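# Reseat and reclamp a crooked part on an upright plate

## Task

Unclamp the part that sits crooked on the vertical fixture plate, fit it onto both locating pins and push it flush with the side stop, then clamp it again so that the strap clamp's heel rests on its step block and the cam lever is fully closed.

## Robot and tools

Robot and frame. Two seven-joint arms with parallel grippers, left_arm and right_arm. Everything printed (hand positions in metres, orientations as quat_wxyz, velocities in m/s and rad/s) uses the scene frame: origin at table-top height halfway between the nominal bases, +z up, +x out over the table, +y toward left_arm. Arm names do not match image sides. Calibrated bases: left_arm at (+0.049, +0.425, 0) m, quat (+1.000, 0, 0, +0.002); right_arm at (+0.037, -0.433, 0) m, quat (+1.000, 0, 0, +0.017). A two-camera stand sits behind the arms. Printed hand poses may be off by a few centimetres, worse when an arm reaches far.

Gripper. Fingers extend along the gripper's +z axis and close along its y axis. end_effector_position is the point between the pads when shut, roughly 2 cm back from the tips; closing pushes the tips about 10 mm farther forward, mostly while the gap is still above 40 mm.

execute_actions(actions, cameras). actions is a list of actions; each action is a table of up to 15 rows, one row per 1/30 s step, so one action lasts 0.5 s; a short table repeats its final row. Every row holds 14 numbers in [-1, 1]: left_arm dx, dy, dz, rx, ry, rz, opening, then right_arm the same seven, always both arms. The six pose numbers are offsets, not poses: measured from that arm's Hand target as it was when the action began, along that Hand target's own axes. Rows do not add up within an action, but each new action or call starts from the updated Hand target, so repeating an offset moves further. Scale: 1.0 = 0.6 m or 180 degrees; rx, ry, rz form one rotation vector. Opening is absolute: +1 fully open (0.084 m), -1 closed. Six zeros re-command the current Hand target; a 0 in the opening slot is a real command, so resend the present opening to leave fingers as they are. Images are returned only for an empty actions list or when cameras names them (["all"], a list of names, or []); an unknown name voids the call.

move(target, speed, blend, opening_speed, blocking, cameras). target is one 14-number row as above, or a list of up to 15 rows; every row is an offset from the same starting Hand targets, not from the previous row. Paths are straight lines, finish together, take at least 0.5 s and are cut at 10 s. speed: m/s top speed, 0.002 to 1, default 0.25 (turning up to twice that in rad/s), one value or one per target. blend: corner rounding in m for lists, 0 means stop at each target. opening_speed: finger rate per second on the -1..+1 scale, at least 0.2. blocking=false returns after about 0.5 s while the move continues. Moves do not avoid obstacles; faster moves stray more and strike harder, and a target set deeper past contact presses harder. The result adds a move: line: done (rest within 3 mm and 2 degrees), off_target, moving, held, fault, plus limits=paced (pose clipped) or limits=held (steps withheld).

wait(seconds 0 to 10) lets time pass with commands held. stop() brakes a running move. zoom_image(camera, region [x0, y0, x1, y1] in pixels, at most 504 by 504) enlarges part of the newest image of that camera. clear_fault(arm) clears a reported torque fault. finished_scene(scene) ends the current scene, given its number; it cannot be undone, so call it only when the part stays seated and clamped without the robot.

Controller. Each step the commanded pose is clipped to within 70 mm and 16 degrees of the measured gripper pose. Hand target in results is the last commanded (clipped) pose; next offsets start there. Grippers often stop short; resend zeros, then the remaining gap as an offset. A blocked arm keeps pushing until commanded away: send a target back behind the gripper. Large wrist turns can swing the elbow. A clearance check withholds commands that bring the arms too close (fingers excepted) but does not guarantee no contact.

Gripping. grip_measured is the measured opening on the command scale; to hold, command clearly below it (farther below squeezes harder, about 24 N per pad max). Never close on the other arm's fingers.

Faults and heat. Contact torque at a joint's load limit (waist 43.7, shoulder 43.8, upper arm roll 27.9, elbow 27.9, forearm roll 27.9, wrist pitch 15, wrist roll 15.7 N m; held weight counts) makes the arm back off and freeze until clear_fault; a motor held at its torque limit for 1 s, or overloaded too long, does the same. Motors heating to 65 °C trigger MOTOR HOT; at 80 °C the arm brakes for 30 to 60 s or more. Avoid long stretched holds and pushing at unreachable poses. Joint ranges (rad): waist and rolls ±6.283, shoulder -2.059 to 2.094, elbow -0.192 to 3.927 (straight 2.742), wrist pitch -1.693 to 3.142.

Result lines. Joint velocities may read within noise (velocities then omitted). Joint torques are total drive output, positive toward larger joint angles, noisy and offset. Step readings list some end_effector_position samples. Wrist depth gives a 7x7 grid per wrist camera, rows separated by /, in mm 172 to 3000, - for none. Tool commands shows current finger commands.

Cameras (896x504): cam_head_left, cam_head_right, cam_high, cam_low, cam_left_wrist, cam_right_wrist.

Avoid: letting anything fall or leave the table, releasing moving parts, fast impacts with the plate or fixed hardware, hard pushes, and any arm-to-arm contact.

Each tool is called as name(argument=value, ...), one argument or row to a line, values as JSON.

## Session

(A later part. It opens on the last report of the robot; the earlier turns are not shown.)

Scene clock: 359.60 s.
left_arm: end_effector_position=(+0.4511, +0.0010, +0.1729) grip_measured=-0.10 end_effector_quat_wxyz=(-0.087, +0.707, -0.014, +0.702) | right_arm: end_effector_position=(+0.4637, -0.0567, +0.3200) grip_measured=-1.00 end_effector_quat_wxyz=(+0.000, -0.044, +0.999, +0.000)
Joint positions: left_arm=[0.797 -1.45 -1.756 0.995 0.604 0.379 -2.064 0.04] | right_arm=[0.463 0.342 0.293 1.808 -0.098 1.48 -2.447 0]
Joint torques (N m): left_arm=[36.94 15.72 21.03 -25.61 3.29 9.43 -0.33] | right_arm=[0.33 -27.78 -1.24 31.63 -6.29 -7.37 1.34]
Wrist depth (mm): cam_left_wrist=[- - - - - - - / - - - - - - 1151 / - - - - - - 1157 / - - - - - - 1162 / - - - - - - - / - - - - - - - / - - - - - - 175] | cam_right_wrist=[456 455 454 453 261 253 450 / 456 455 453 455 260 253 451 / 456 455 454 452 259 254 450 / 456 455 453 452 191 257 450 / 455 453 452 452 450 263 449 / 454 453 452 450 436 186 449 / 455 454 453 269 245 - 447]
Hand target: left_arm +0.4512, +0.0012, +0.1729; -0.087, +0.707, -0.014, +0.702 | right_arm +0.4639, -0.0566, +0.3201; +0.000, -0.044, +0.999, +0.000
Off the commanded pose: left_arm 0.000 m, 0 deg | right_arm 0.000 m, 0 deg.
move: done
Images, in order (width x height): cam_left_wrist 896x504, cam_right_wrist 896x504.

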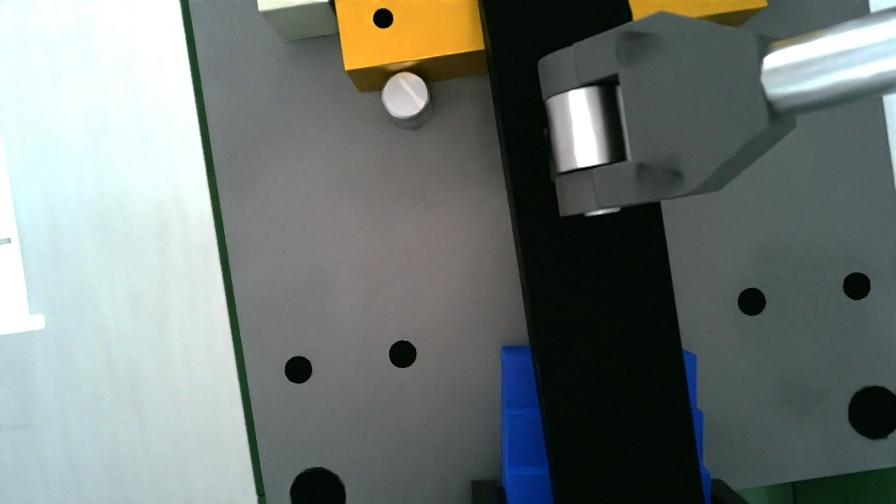

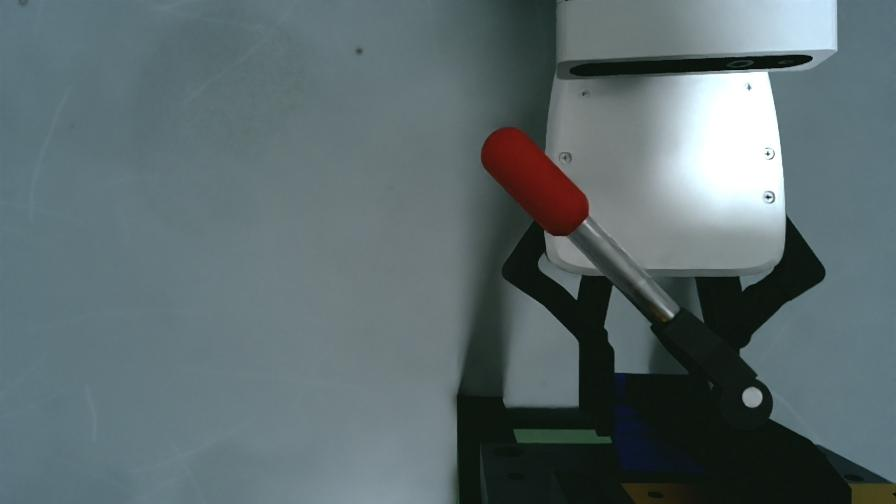

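move(
  target=[0,0,0,0,0,0,-0.15,0,0.0015,0,0,0,0,-1],
  speed=0.02,
  cameras=["cam_left_wrist"],
)

zoom_image(
  camera="cam_left_wrist",
  region=[240, 0, 500, 130],
)

Scene clock: 368.47 s.
left_arm: end_effector_position=(+0.4511, +0.0010, +0.1729) grip_measured=-0.10 end_effector_quat_wxyz=(-0.087, +0.707, -0.014, +0.702) | right_arm: end_effector_position=(+0.4636, -0.0559, +0.3200) grip_measured=-1.00 end_effector_quat_wxyz=(+0.000, -0.044, +0.999, -0.001)
Joint positions: left_arm=[0.797 -1.45 -1.756 0.995 0.604 0.379 -2.064 0.04] | right_arm=[0.464 0.345 0.293 1.811 -0.099 1.482 -2.445 0]
Joint torques (N m): left_arm=[36.82 15.77 21.03 -25.6 3.47 9.49 -0.36] | right_arm=[1.58 -25.69 0.2 30.78 -5.64 -7.82 1.2]
Wrist depth (mm): cam_left_wrist=[- - - - - - - / - - - - - - 1160 / - - - - - - 1153 / - - - - - - 1160 / - - - - - - - / - - - - - - - / - - - - - - 175] | cam_right_wrist=[456 455 453 453 261 253 451 / 452 453 453 452 261 253 450 / 454 453 453 454 259 254 447 / 454 454 453 452 191 257 450 / 454 453 453 452 282 262 450 / 454 455 453 452 267 186 449 / 453 454 452 269 245 - 449]
Hand target: left_arm +0.4512, +0.0012, +0.1729; -0.087, +0.707, -0.014, +0.702 | right_arm +0.4638, -0.0557, +0.3201; +0.000, -0.044, +0.999, +0.000
Off the commanded pose: left_arm 0.000 m, 0 deg | right_arm 0.000 m, 0 deg.
move: done
Images, in order (width x height): cam_left_wrist 896x504.

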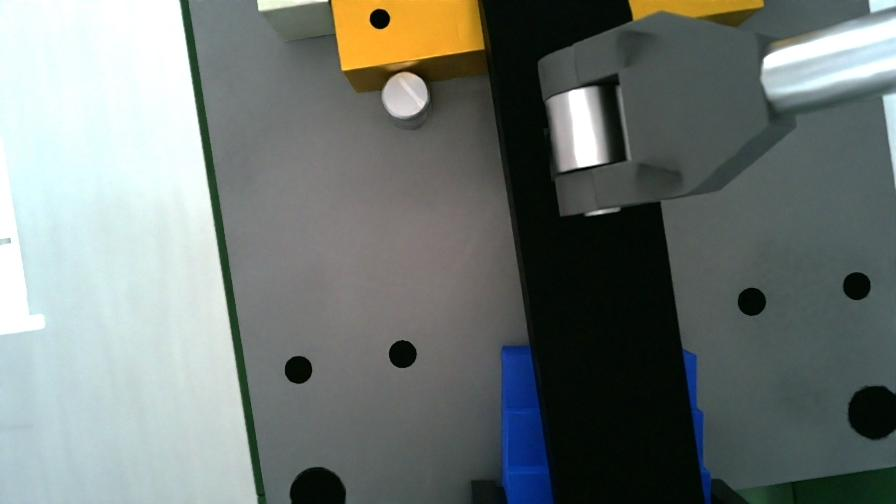

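Scaled by 1.938 from the camera's 896x504 image, which has a finer 1280x720 frame.

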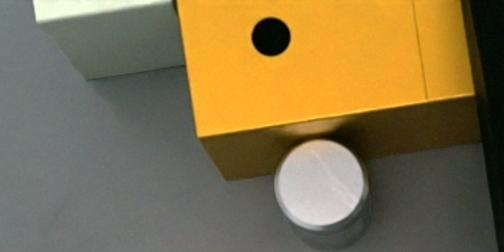

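move(
  target=[0,0,0,0,0,0,-0.15,0,0.0017,0,0,0,0,-1],
  speed=0.02,
  cameras=["cam_left_wrist"],
)

zoom_image(
  camera="cam_left_wrist",
  region=[240, 0, 500, 130],
)

Scene clock: 378.50 s.
left_arm: end_effector_position=(+0.4511, +0.0010, +0.1729) grip_measured=-0.10 end_effector_quat_wxyz=(-0.087, +0.707, -0.014, +0.702) | right_arm: end_effector_position=(+0.4633, -0.0552, +0.3199) grip_measured=-1.00 end_effector_quat_wxyz=(-0.001, -0.044, +0.999, -0.001)
Joint positions: left_arm=[0.797 -1.45 -1.756 0.995 0.604 0.379 -2.064 0.04] | right_arm=[0.466 0.347 0.294 1.815 -0.1 1.484 -2.443 0]
Joint torques (N m): left_arm=[36.8 15.78 21.09 -25.68 3.43 9.51 -0.41] | right_arm=[3.93 -21.83 4.24 30.11 -4.34 -8.56 1.31]
Wrist depth (mm): cam_left_wrist=[- - - - - - - / - - - - - - 1155 / - - - - - - 1158 / - - - - - - 1158 / - - - - - - - / - - - - - - - / - - - - - - 175] | cam_right_wrist=[455 455 454 452 261 253 450 / 457 457 454 452 260 253 449 / 457 455 454 453 259 254 451 / 456 455 452 452 191 256 448 / 455 455 453 452 283 263 450 / 455 455 453 452 268 186 449 / 453 453 451 270 245 - 447]
Hand target: left_arm +0.4512, +0.0012, +0.1729; -0.087, +0.707, -0.014, +0.702 | right_arm +0.4637, -0.0546, +0.3201; +0.000, -0.044, +0.999, +0.000
Off the commanded pose: left_arm 0.000 m, 0 deg | right_arm 0.001 m, 0 deg.
move: done
Images, in order (width x height): cam_left_wrist 896x504.

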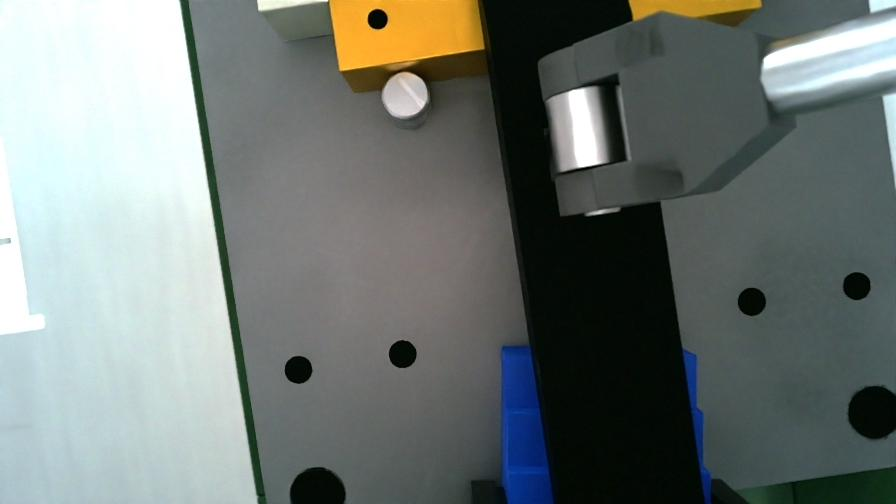

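Scaled by 1.938 from the camera's 896x504 image, which has a finer 1280x720 frame.

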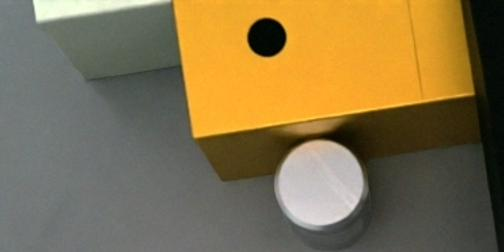

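move(
  target=[
    [0,0,0,0,0,0,-0.15,0,-0.0167,0,0,0,0,-1],
    [0,0,0,0,0,0,-0.15,0,-0.0167,-0.1833,0,0,0,-1],
    [0,0,0,0,0,0,-0.15,0.1582,-0.0188,-0.1333,0,0,0.7485,-0.1],
  ],
  speed=[0.05,0.15,0.5],
  blend=[0.002,0.02,0],
  cameras=["cam_right_wrist","cam_left_wrist","cam_head_left"],
)

zoom_image(
  camera="cam_head_left",
  region=[445, 185, 555, 285],
)

Scene clock: 397.77 s.
left_arm: end_effector_position=(+0.4511, +0.0011, +0.1729) grip_measured=-0.10 end_effector_quat_wxyz=(-0.087, +0.707, -0.014, +0.702) | right_arm: end_effector_position=(+0.3701, -0.0742, +0.4000) grip_measured=-0.11 end_effector_quat_wxyz=(+0.000, +0.905, +0.425, +0.000)
Joint positions: left_arm=[0.797 -1.45 -1.756 0.995 0.604 0.379 -2.064 0.04] | right_arm=[0.682 0.082 0.114 1.709 -0.01 1.628 -0.049 0.039]
Joint torques (N m): left_arm=[36.8 15.73 21.03 -25.54 3.35 9.69 -0.58] | right_arm=[4.89 -42.45 -3.56 15.04 -3.36 -1.95 1.22]
Wrist depth (mm): cam_left_wrist=[- - - - - - - / - - - - - - 1155 / - - - - - - 1158 / - - - - - - 1166 / - - - - - - - / - - - - - - - / - - - - - - 175] | cam_right_wrist=[535 533 534 - 201 175 534 / 535 534 536 534 201 180 183 / 534 533 535 347 251 201 175 / 535 535 335 339 533 532 532 / 344 533 335 341 534 531 532 / 294 327 329 344 532 533 534 / 262 303 532 532 533 533 533]
Hand target: left_arm +0.4512, +0.0012, +0.1729; -0.087, +0.707, -0.014, +0.702 | right_arm +0.3701, -0.0742, +0.4000; +0.000, +0.905, +0.425, +0.000
Off the commanded pose: left_arm 0.000 m, 0 deg | right_arm 0.000 m, 0 deg.
move: done
Images, in order (width x height): cam_head_left 896x504, cam_left_wrist 896x504, cam_right_wrist 896x504.

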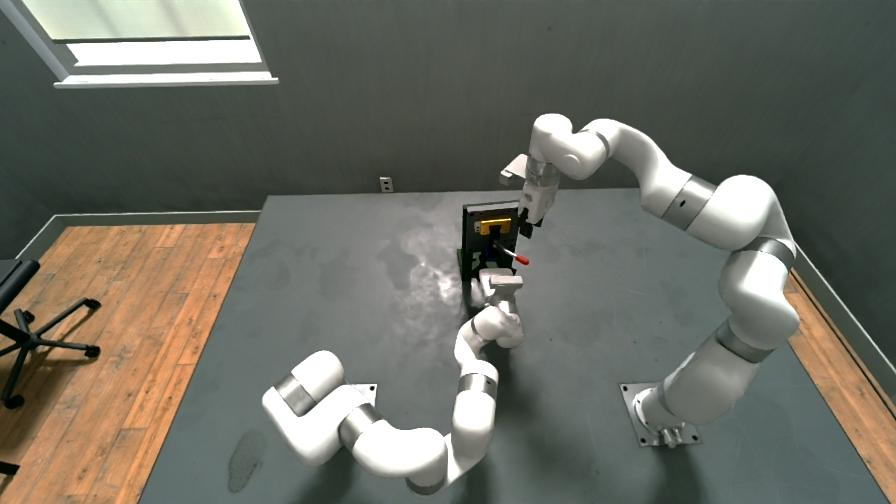

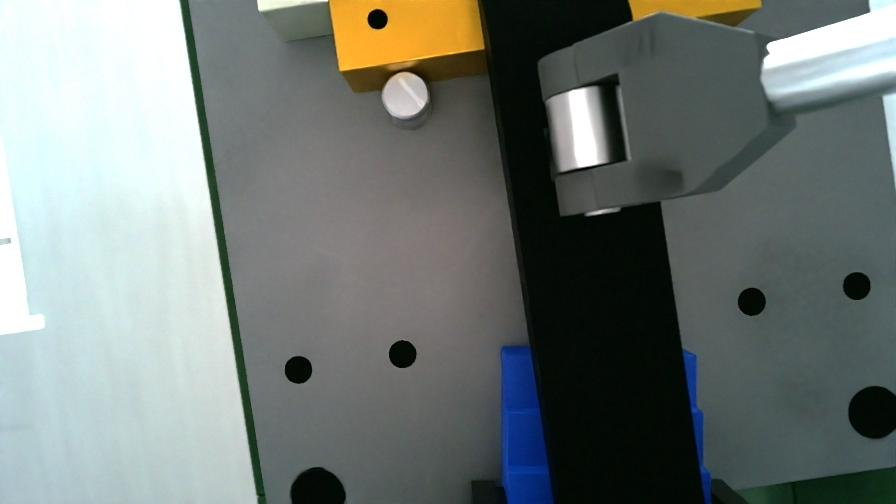

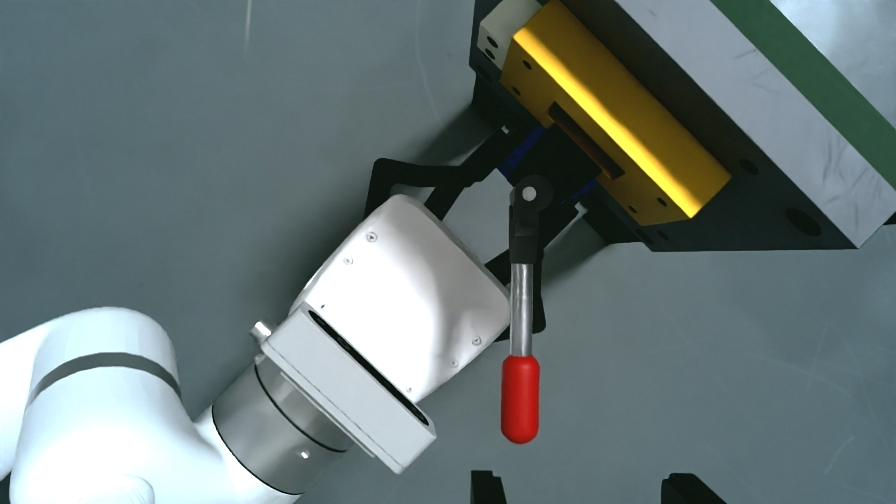

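Scaled by 4.582 from the camera's 896x504 image, which has a finer 1280x720 frame.

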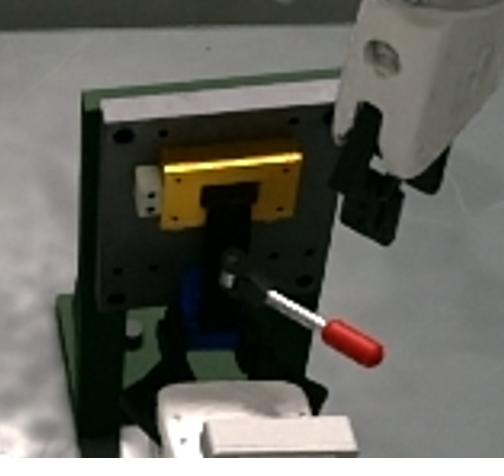

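move(
  target=[
    [0,0,0,0,0,0,-0.15,0,-0.0013,0,0,0,0,-0.35],
    [0,0,0,0,0,0,-0.15,0,-0.0013,0.2367,0,0,0,-0.35],
    [0,0,0,0,0,0,-0.15,0,0,0.2367,0,0,0,-0.9],
    [0,0,0,0,0,0,-0.15,0.005,0.0403,0.2367,0,0,-0.0778,-0.9],
    [0,0,0,0,0,0,-0.15,0.0195,0.0782,0.2367,0,0,-0.1556,-0.9],
  ],
  speed=[0.1,0.13,0.05,0.06,0.06],
  blend=[0,0,0,0.01,0],
  cameras=["cam_right_wrist","cam_left_wrist"],
)

Scene clock: 426.23 s.
left_arm: end_effector_position=(+0.4511, +0.0011, +0.1729) grip_measured=-0.10 end_effector_quat_wxyz=(-0.087, +0.707, -0.014, +0.702) | right_arm: end_effector_position=(+0.4138, -0.0951, +0.2580) grip_measured=-0.62 end_effector_quat_wxyz=(+0.000, +0.775, +0.632, +0.000)
Joint positions: left_arm=[0.797 -1.45 -1.756 0.995 0.604 0.379 -2.065 0.04] | right_arm=[0.618 0.101 0.082 1.324 -0.009 1.223 -0.629 0.017]
Joint torques (N m): left_arm=[36.99 15.56 20.49 -25.39 3.18 8.17 -0.86] | right_arm=[-11.91 -16.49 -15.18 23.64 -4.48 -3.45 -0.79]
Wrist depth (mm): cam_left_wrist=[- - - - - - - / - - - - - - - / - - - - - - 1158 / - - - - - - 1172 / - - - - - - - / - - - - - - - / - - - - - - 175] | cam_right_wrist=[391 391 391 205 - - - / 392 391 192 198 - - - / 201 192 193 200 - - - / 183 192 195 199 210 - - / 183 195 199 203 390 - - / 215 390 390 390 389 391 - / 392 390 390 391 390 389 -]
Hand target: left_arm +0.4512, +0.0012, +0.1729; -0.087, +0.707, -0.014, +0.702 | right_arm +0.4138, -0.0952, +0.2580; +0.000, +0.775, +0.632, +0.000
Off the commanded pose: left_arm 0.000 m, 0 deg | right_arm 0.000 m, 0 deg.
move: done
Images, in order (width x height): cam_left_wrist 896x504, cam_right_wrist 896x504.

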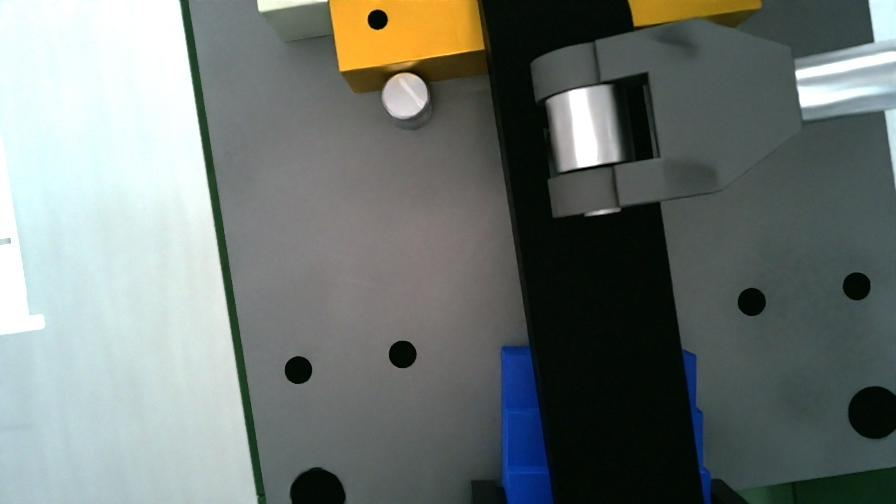

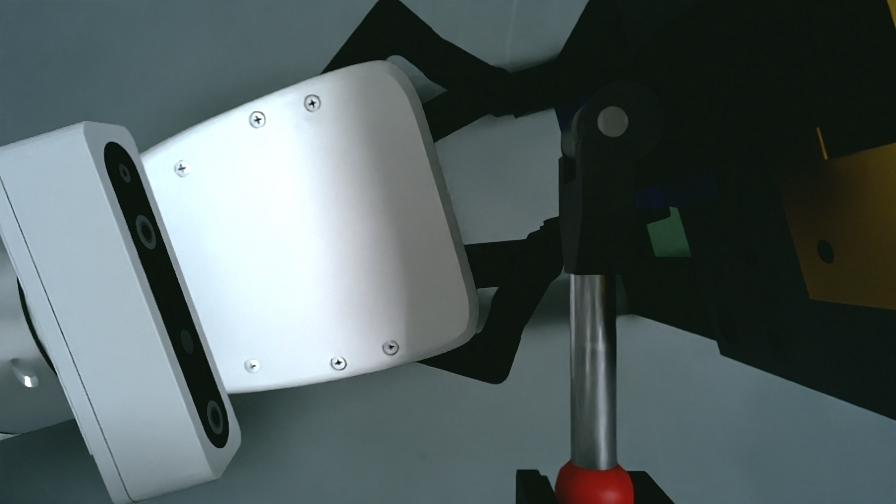

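move(
  target=[0,0,0,0,0,0,-0.15,0.0036,0.0347,0,0,0,-0.0667,-0.9],
  speed=0.04,
  cameras=["cam_right_wrist","cam_left_wrist"],
)

Scene clock: 434.20 s.
left_arm: end_effector_position=(+0.4511, +0.0011, +0.1729) grip_measured=-0.10 end_effector_quat_wxyz=(-0.087, +0.707, -0.014, +0.702) | right_arm: end_effector_position=(+0.4346, -0.0973, +0.2581) grip_measured=-0.62 end_effector_quat_wxyz=(+0.000, +0.705, +0.709, +0.000)
Joint positions: left_arm=[0.797 -1.45 -1.756 0.995 0.604 0.379 -2.065 0.04] | right_arm=[0.593 0.15 0.08 1.385 -0.013 1.236 -0.866 0.017]
Joint torques (N m): left_arm=[36.99 15.34 20.57 -25.46 3.28 8.3 -0.85] | right_arm=[-14.41 -20.4 -18.83 22.38 -6.45 -2.46 -0.63]
Wrist depth (mm): cam_left_wrist=[- - - - - - - / - - - - - - - / - - - - - - - / - - - - - - 1172 / - - - - - - - / - - - - - - - / - - - - - - 175] | cam_right_wrist=[391 391 192 204 - - - / 200 192 192 196 - - - / 188 193 195 198 - - - / 186 196 198 201 - - - / 392 204 204 220 - - - / 391 392 391 391 - - - / 389 392 390 390 - - -]
Hand target: left_arm +0.4512, +0.0012, +0.1729; -0.087, +0.707, -0.014, +0.702 | right_arm +0.4346, -0.0973, +0.2580; +0.000, +0.705, +0.709, +0.000
Off the commanded pose: left_arm 0.000 m, 0 deg | right_arm 0.000 m, 0 deg.
move: done
Images, in order (width x height): cam_left_wrist 896x504, cam_right_wrist 896x504.

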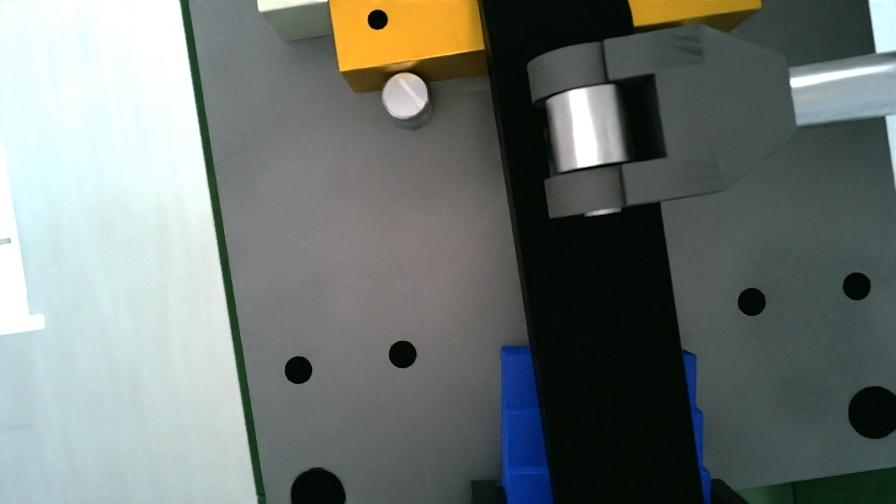

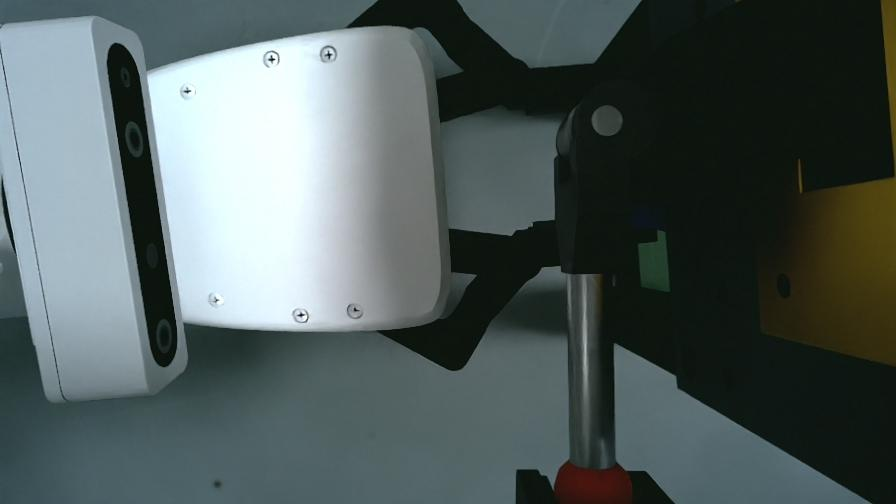

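move(
  target=[0,0,0,0,0,0,-0.15,0.0001,0.0058,0,0,0,-0.0111,-0.9],
  speed=0.02,
  cameras=["cam_right_wrist","cam_left_wrist"],
)

zoom_image(
  camera="cam_left_wrist",
  region=[500, 0, 896, 240],
)

Scene clock: 448.97 s.
left_arm: end_effector_position=(+0.4511, +0.0011, +0.1729) grip_measured=-0.10 end_effector_quat_wxyz=(-0.087, +0.707, -0.014, +0.702) | right_arm: end_effector_position=(+0.4379, -0.0974, +0.2580) grip_measured=-0.62 end_effector_quat_wxyz=(+0.000, +0.693, +0.721, +0.000)
Joint positions: left_arm=[0.797 -1.45 -1.756 0.995 0.604 0.379 -2.065 0.04] | right_arm=[0.589 0.159 0.08 1.397 -0.014 1.239 -0.904 0.017]
Joint torques (N m): left_arm=[36.88 15.57 20.55 -25.45 3.2 8.75 -0.76] | right_arm=[-13.61 -4.43 -10.75 28 -9.74 -7.35 -3.65]
Wrist depth (mm): cam_left_wrist=[- - - - - - - / - - - - - - - / - - - - - - - / - - - - - - 1166 / - - - - - - - / - - - - - - - / - - - - - - 175] | cam_right_wrist=[391 392 192 205 - - - / 190 192 192 195 - - - / 183 194 195 198 - - - / 190 198 199 202 - - - / 391 391 205 221 - - - / 392 391 390 389 - - - / 392 391 390 390 - - -]
Hand target: left_arm +0.4512, +0.0012, +0.1729; -0.087, +0.707, -0.014, +0.702 | right_arm +0.4381, -0.0972, +0.2581; +0.000, +0.693, +0.721, +0.000
Off the commanded pose: left_arm 0.000 m, 0 deg | right_arm 0.000 m, 0 deg.
move: done
Images, in order (width x height): cam_left_wrist 896x504, cam_right_wrist 896x504.

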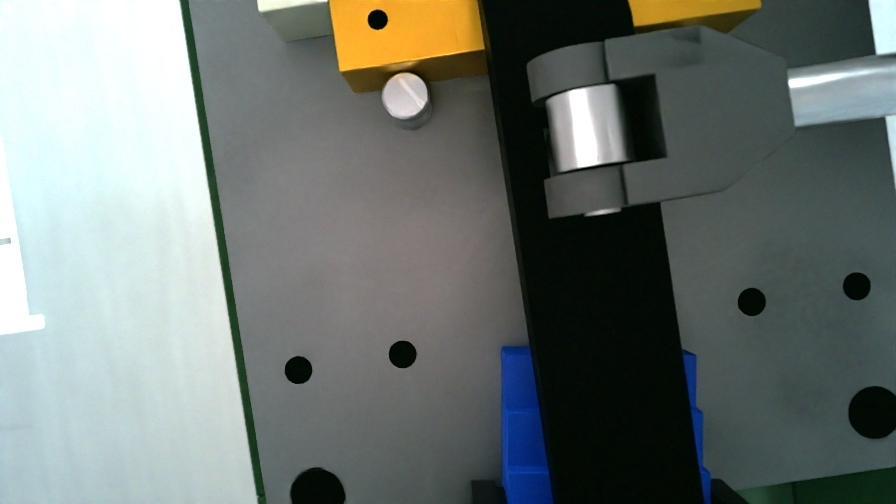

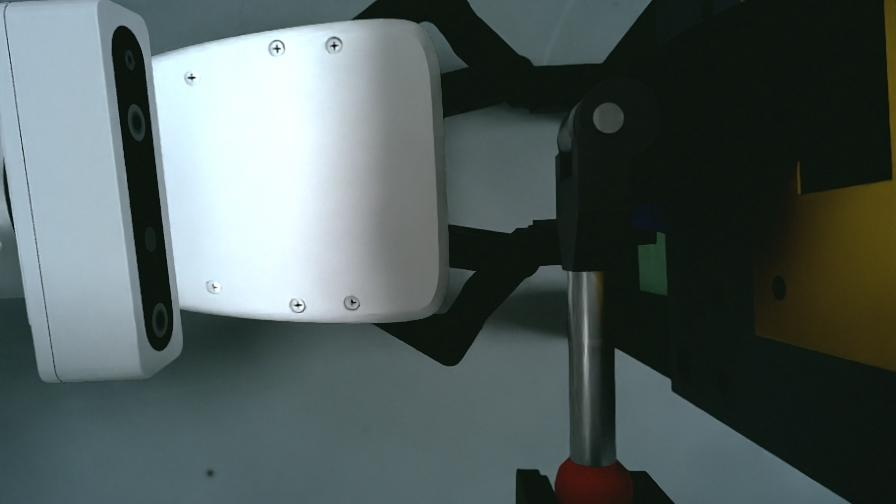

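Scaled by 1.273 from the camera's 896x504 image, which has a finer 1280x720 frame.

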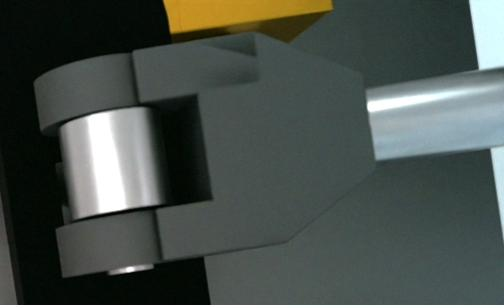

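move(
  target=[0,0,0,0,0,0,-0.15,0,0.0022,0,0,0,0,-0.9],
  speed=0.02,
  cameras=["cam_right_wrist","cam_left_wrist"],
)

zoom_image(
  camera="cam_left_wrist",
  region=[500, 0, 896, 240],
)

Scene clock: 482.33 s.
left_arm: end_effector_position=(+0.4511, +0.0011, +0.1729) grip_measured=-0.10 end_effector_quat_wxyz=(-0.087, +0.707, -0.014, +0.702) | right_arm: end_effector_position=(+0.4391, -0.0973, +0.2580) grip_measured=-0.62 end_effector_quat_wxyz=(+0.000, +0.693, +0.721, -0.001)
Joint positions: left_arm=[0.797 -1.45 -1.756 0.995 0.604 0.379 -2.065 0.04] | right_arm=[0.589 0.163 0.079 1.402 -0.014 1.241 -0.905 0.017]
Joint torques (N m): left_arm=[36.94 15.63 20.58 -25.45 3.2 9.1 -0.81] | right_arm=[-11.99 0.67 -15.23 30.49 -9.32 -7.74 -4.41]
Wrist depth (mm): cam_left_wrist=[- - - - - - - / - - - - - - - / - - - - - - - / - - - - - - 1160 / - - - - - - - / - - - - - - - / - - - - - - 175] | cam_right_wrist=[392 391 192 204 - - - / 190 192 192 195 - - - / 185 194 195 198 - - - / 190 198 199 202 - - - / 391 391 204 221 - - - / 392 392 389 390 - - - / 391 391 390 389 - - -]
Hand target: left_arm +0.4512, +0.0012, +0.1729; -0.087, +0.707, -0.014, +0.702 | right_arm +0.4394, -0.0972, +0.2581; +0.000, +0.693, +0.721, +0.000
Off the commanded pose: left_arm 0.000 m, 0 deg | right_arm 0.000 m, 0 deg.
move: done
Images, in order (width x height): cam_left_wrist 896x504, cam_right_wrist 896x504.

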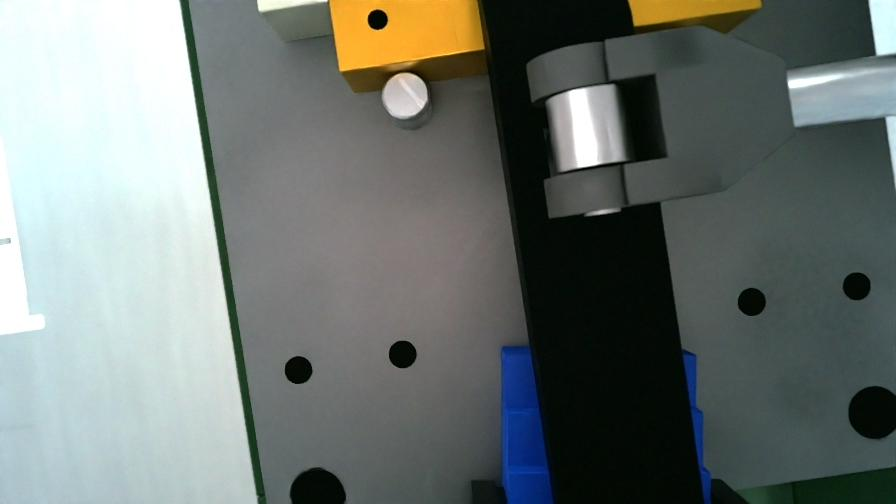

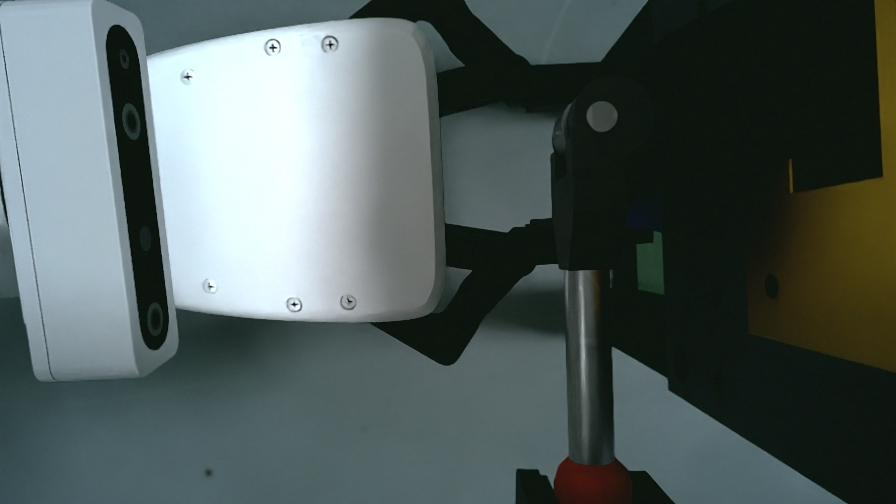

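Scaled by 1.273 from the camera's 896x504 image, which has a finer 1280x720 frame.

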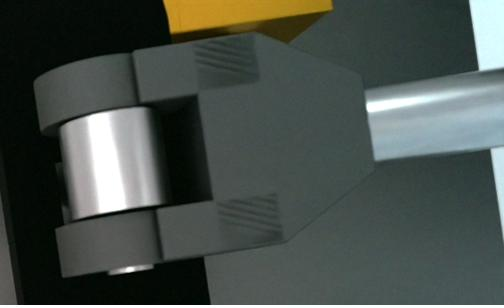

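move(
  target=[0,0,0,0,0,0,-0.15,0,0.002,0,0,0,0,-0.9],
  speed=0.02,
  cameras=["cam_right_wrist","cam_left_wrist"],
)

zoom_image(
  camera="cam_left_wrist",
  region=[500, 0, 896, 240],
)

Scene clock: 497.13 s.
left_arm: end_effector_position=(+0.4511, +0.0011, +0.1729) grip_measured=-0.10 end_effector_quat_wxyz=(-0.087, +0.707, -0.014, +0.702) | right_arm: end_effector_position=(+0.4401, -0.0974, +0.2580) grip_measured=-0.62 end_effector_quat_wxyz=(+0.000, +0.693, +0.721, -0.001)
Joint positions: left_arm=[0.797 -1.45 -1.756 0.995 0.604 0.379 -2.065 0.04] | right_arm=[0.588 0.166 0.078 1.406 -0.014 1.243 -0.907 0.017]
Joint torques (N m): left_arm=[37.13 15.51 20.56 -25.39 3.21 9.53 -0.82] | right_arm=[-11.9 4.92 -15.51 31.55 -9.88 -8.6 -4.27]
Wrist depth (mm): cam_left_wrist=[- - - - - - - / - - - - - - - / - - - - - - - / - - - - - - 1166 / - - - - - - - / - - - - - - - / - - - - - - 175] | cam_right_wrist=[391 391 192 203 - - - / 190 192 192 195 - - - / 186 194 195 199 - - - / 194 198 199 202 - - - / 392 392 204 221 - - - / 392 391 390 390 - - - / 392 392 391 390 - - -]
Hand target: left_arm +0.4512, +0.0012, +0.1729; -0.087, +0.707, -0.014, +0.702 | right_arm +0.4406, -0.0971, +0.2581; +0.000, +0.693, +0.721, +0.000
Off the commanded pose: left_arm 0.000 m, 0 deg | right_arm 0.001 m, 0 deg.
move: done
Images, in order (width x height): cam_left_wrist 896x504, cam_right_wrist 896x504.

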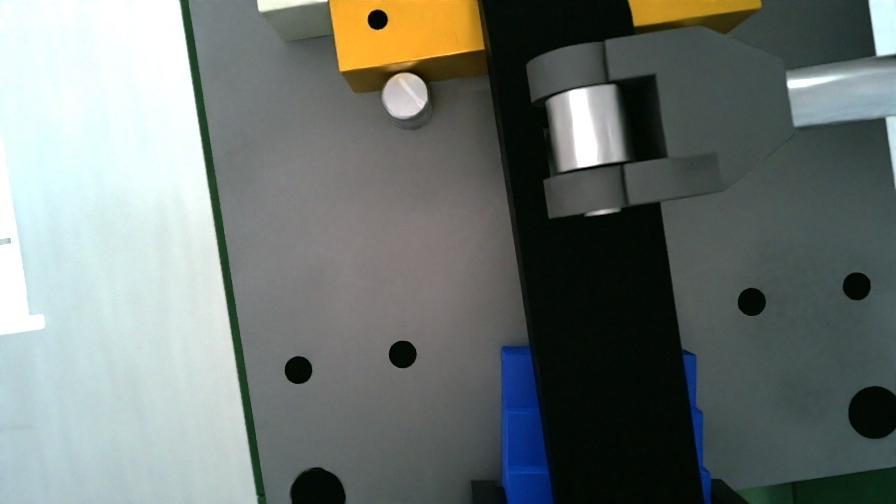

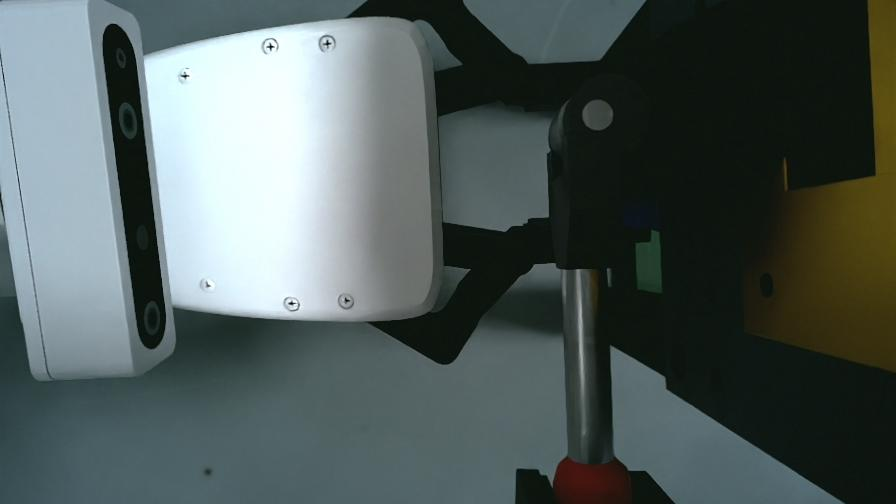

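Scaled by 1.273 from the camera's 896x504 image, which has a finer 1280x720 frame.

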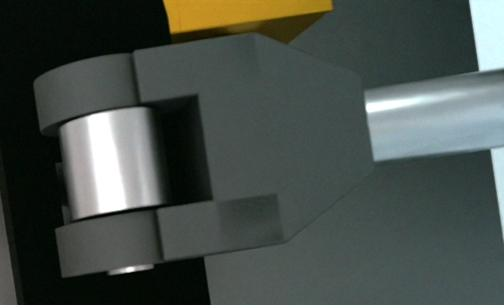

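move(
  target=[
    [0,0,0,0,0,0,-0.15,0,0,0,0,0,0,0.1],
    [0,0,0,0,0,0,-0.15,0,0,-0.23,0,0,0,0.1],
  ],
  speed=[0.05,0.15],
  opening_speed=2,
  cameras=["cam_right_wrist","cam_left_wrist"],
)

zoom_image(
  camera="cam_left_wrist",
  region=[500, 0, 896, 240],
)

Scene clock: 507.67 s.
left_arm: end_effector_position=(+0.4511, +0.0011, +0.1729) grip_measured=-0.10 end_effector_quat_wxyz=(-0.087, +0.707, -0.014, +0.702) | right_arm: end_effector_position=(+0.4405, -0.0971, +0.3960) grip_measured=+0.09 end_effector_quat_wxyz=(+0.000, +0.693, +0.721, +0.000)
Joint positions: left_arm=[0.797 -1.45 -1.756 0.995 0.604 0.379 -2.065 0.04] | right_arm=[0.593 0.217 0.081 1.871 -0.018 1.654 -0.906 0.048]
Joint torques (N m): left_arm=[37.06 15.38 20.39 -25.43 3.2 9.45 -0.76] | right_arm=[5.51 -26.32 5 19.68 -3 -0.47 1.42]
Wrist depth (mm): cam_left_wrist=[- - - - - - - / - - - - - - - / - - - - - - 1158 / - - - - - - 1168 / - - - - - - - / - - - - - - - / - - - - - - 175] | cam_right_wrist=[310 529 529 530 211 195 528 / 284 527 530 528 197 197 528 / 301 324 331 334 197 197 528 / 325 327 337 339 197 197 528 / 528 528 529 361 300 197 527 / 529 529 530 530 528 - 528 / 528 528 530 528 527 527 527]
Hand target: left_arm +0.4512, +0.0012, +0.1729; -0.087, +0.707, -0.014, +0.702 | right_arm +0.4406, -0.0971, +0.3961; +0.000, +0.693, +0.721, +0.000
Off the commanded pose: left_arm 0.000 m, 0 deg | right_arm 0.000 m, 0 deg.
move: done
Images, in order (width x height): cam_left_wrist 896x504, cam_right_wrist 896x504.

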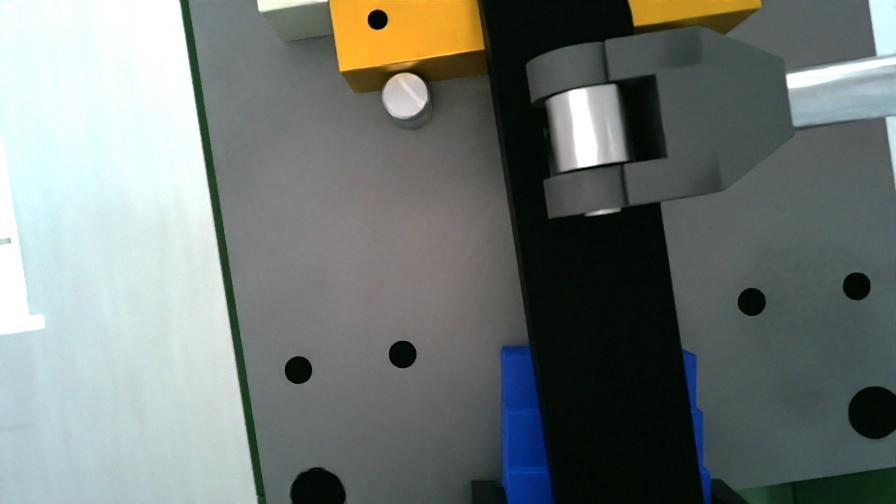

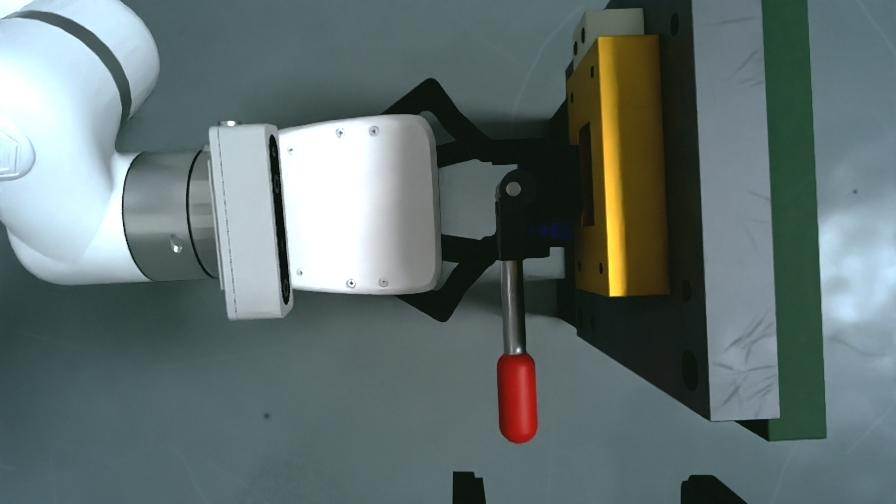

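Scaled by 1.273 from the camera's 896x504 image, which has a finer 1280x720 frame.

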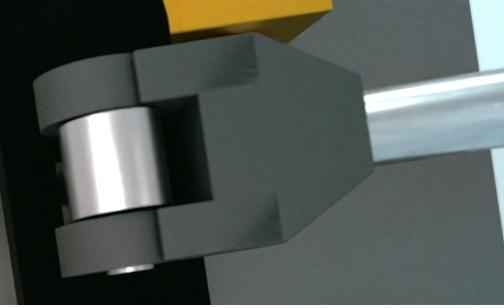

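move(
  target=[
    [0,0,0,0,0,0,0.6,0,0,0,0,0,0,0.1],
    [0,0,-0.22,0,0,0,0.6,0,0,0,0,0,0,0.1],
  ],
  speed=[0.05,0.12],
  opening_speed=0.7,
  cameras=["cam_left_wrist","cam_right_wrist"],
)

zoom_image(
  camera="cam_left_wrist",
  region=[350, 0, 750, 260],
)

Scene clock: 522.63 s.
left_arm: end_effector_position=(+0.3199, -0.0125, +0.1728) grip_measured=+0.60 end_effector_quat_wxyz=(-0.087, +0.707, -0.014, +0.702) | right_arm: end_effector_position=(+0.4405, -0.0971, +0.3961) grip_measured=+0.09 end_effector_quat_wxyz=(+0.000, +0.693, +0.721, +0.000)
Joint positions: left_arm=[0.471 -1.322 -1.825 0.937 0.516 0.691 -1.996 0.069] | right_arm=[0.593 0.217 0.081 1.871 -0.018 1.654 -0.906 0.048]
Joint torques (N m): left_arm=[-9.99 17.47 15.3 7.56 -4.61 2.59 0.98] | right_arm=[5.01 -26.48 5.07 19.97 -2.89 -1.43 1.38]
Wrist depth (mm): cam_left_wrist=[1437 1422 286 266 265 1302 1278 / 1446 1443 286 266 265 1307 1292 / 1452 1420 286 285 237 285 1288 / 1468 1437 286 287 286 1302 1305 / 1474 1443 287 286 254 1307 1295 / 1458 1452 288 287 259 306 1302 / 1468 1434 - 320 658 307 594] | cam_right_wrist=[531 533 530 530 211 195 528 / 530 342 531 530 197 197 527 / 331 341 528 530 197 197 529 / 336 341 529 529 197 197 528 / 531 528 527 528 300 197 527 / 529 529 530 530 529 - 528 / 530 529 530 528 529 528 529]
Hand target: left_arm +0.3199, -0.0126, +0.1728; -0.087, +0.707, -0.014, +0.702 | right_arm +0.4406, -0.0971, +0.3961; +0.000, +0.693, +0.721, +0.000
Off the commanded pose: left_arm 0.000 m, 0 deg | right_arm 0.000 m, 0 deg.
move: done
Images, in order (width x height): cam_left_wrist 896x504, cam_right_wrist 896x504.

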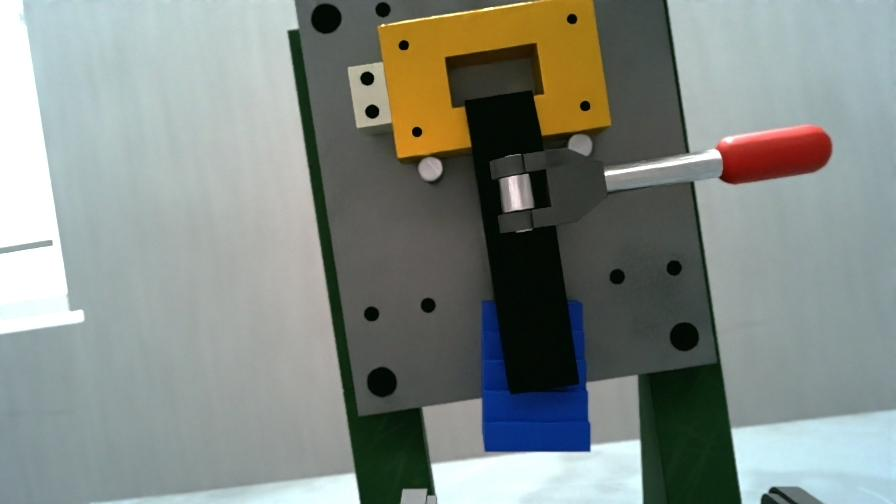

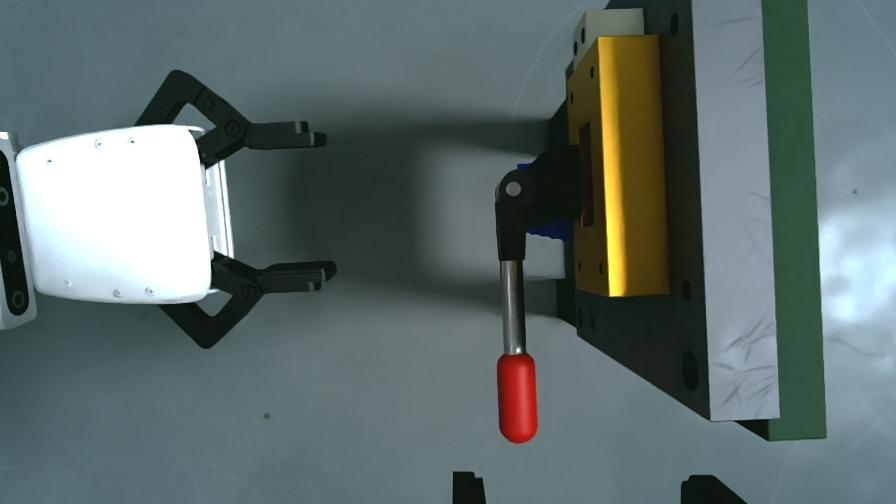

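Scaled by 1.260 from the camera's 896x504 image, which has a finer 1280x720 frame.

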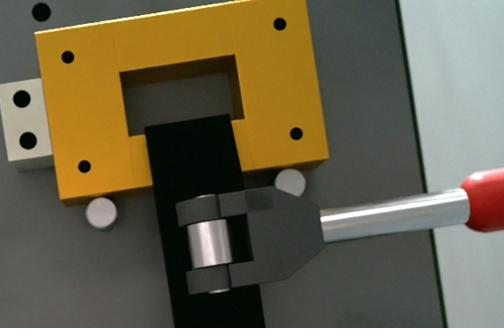

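finished_scene(
  scene=2,
)

The scene is finished: the task was done.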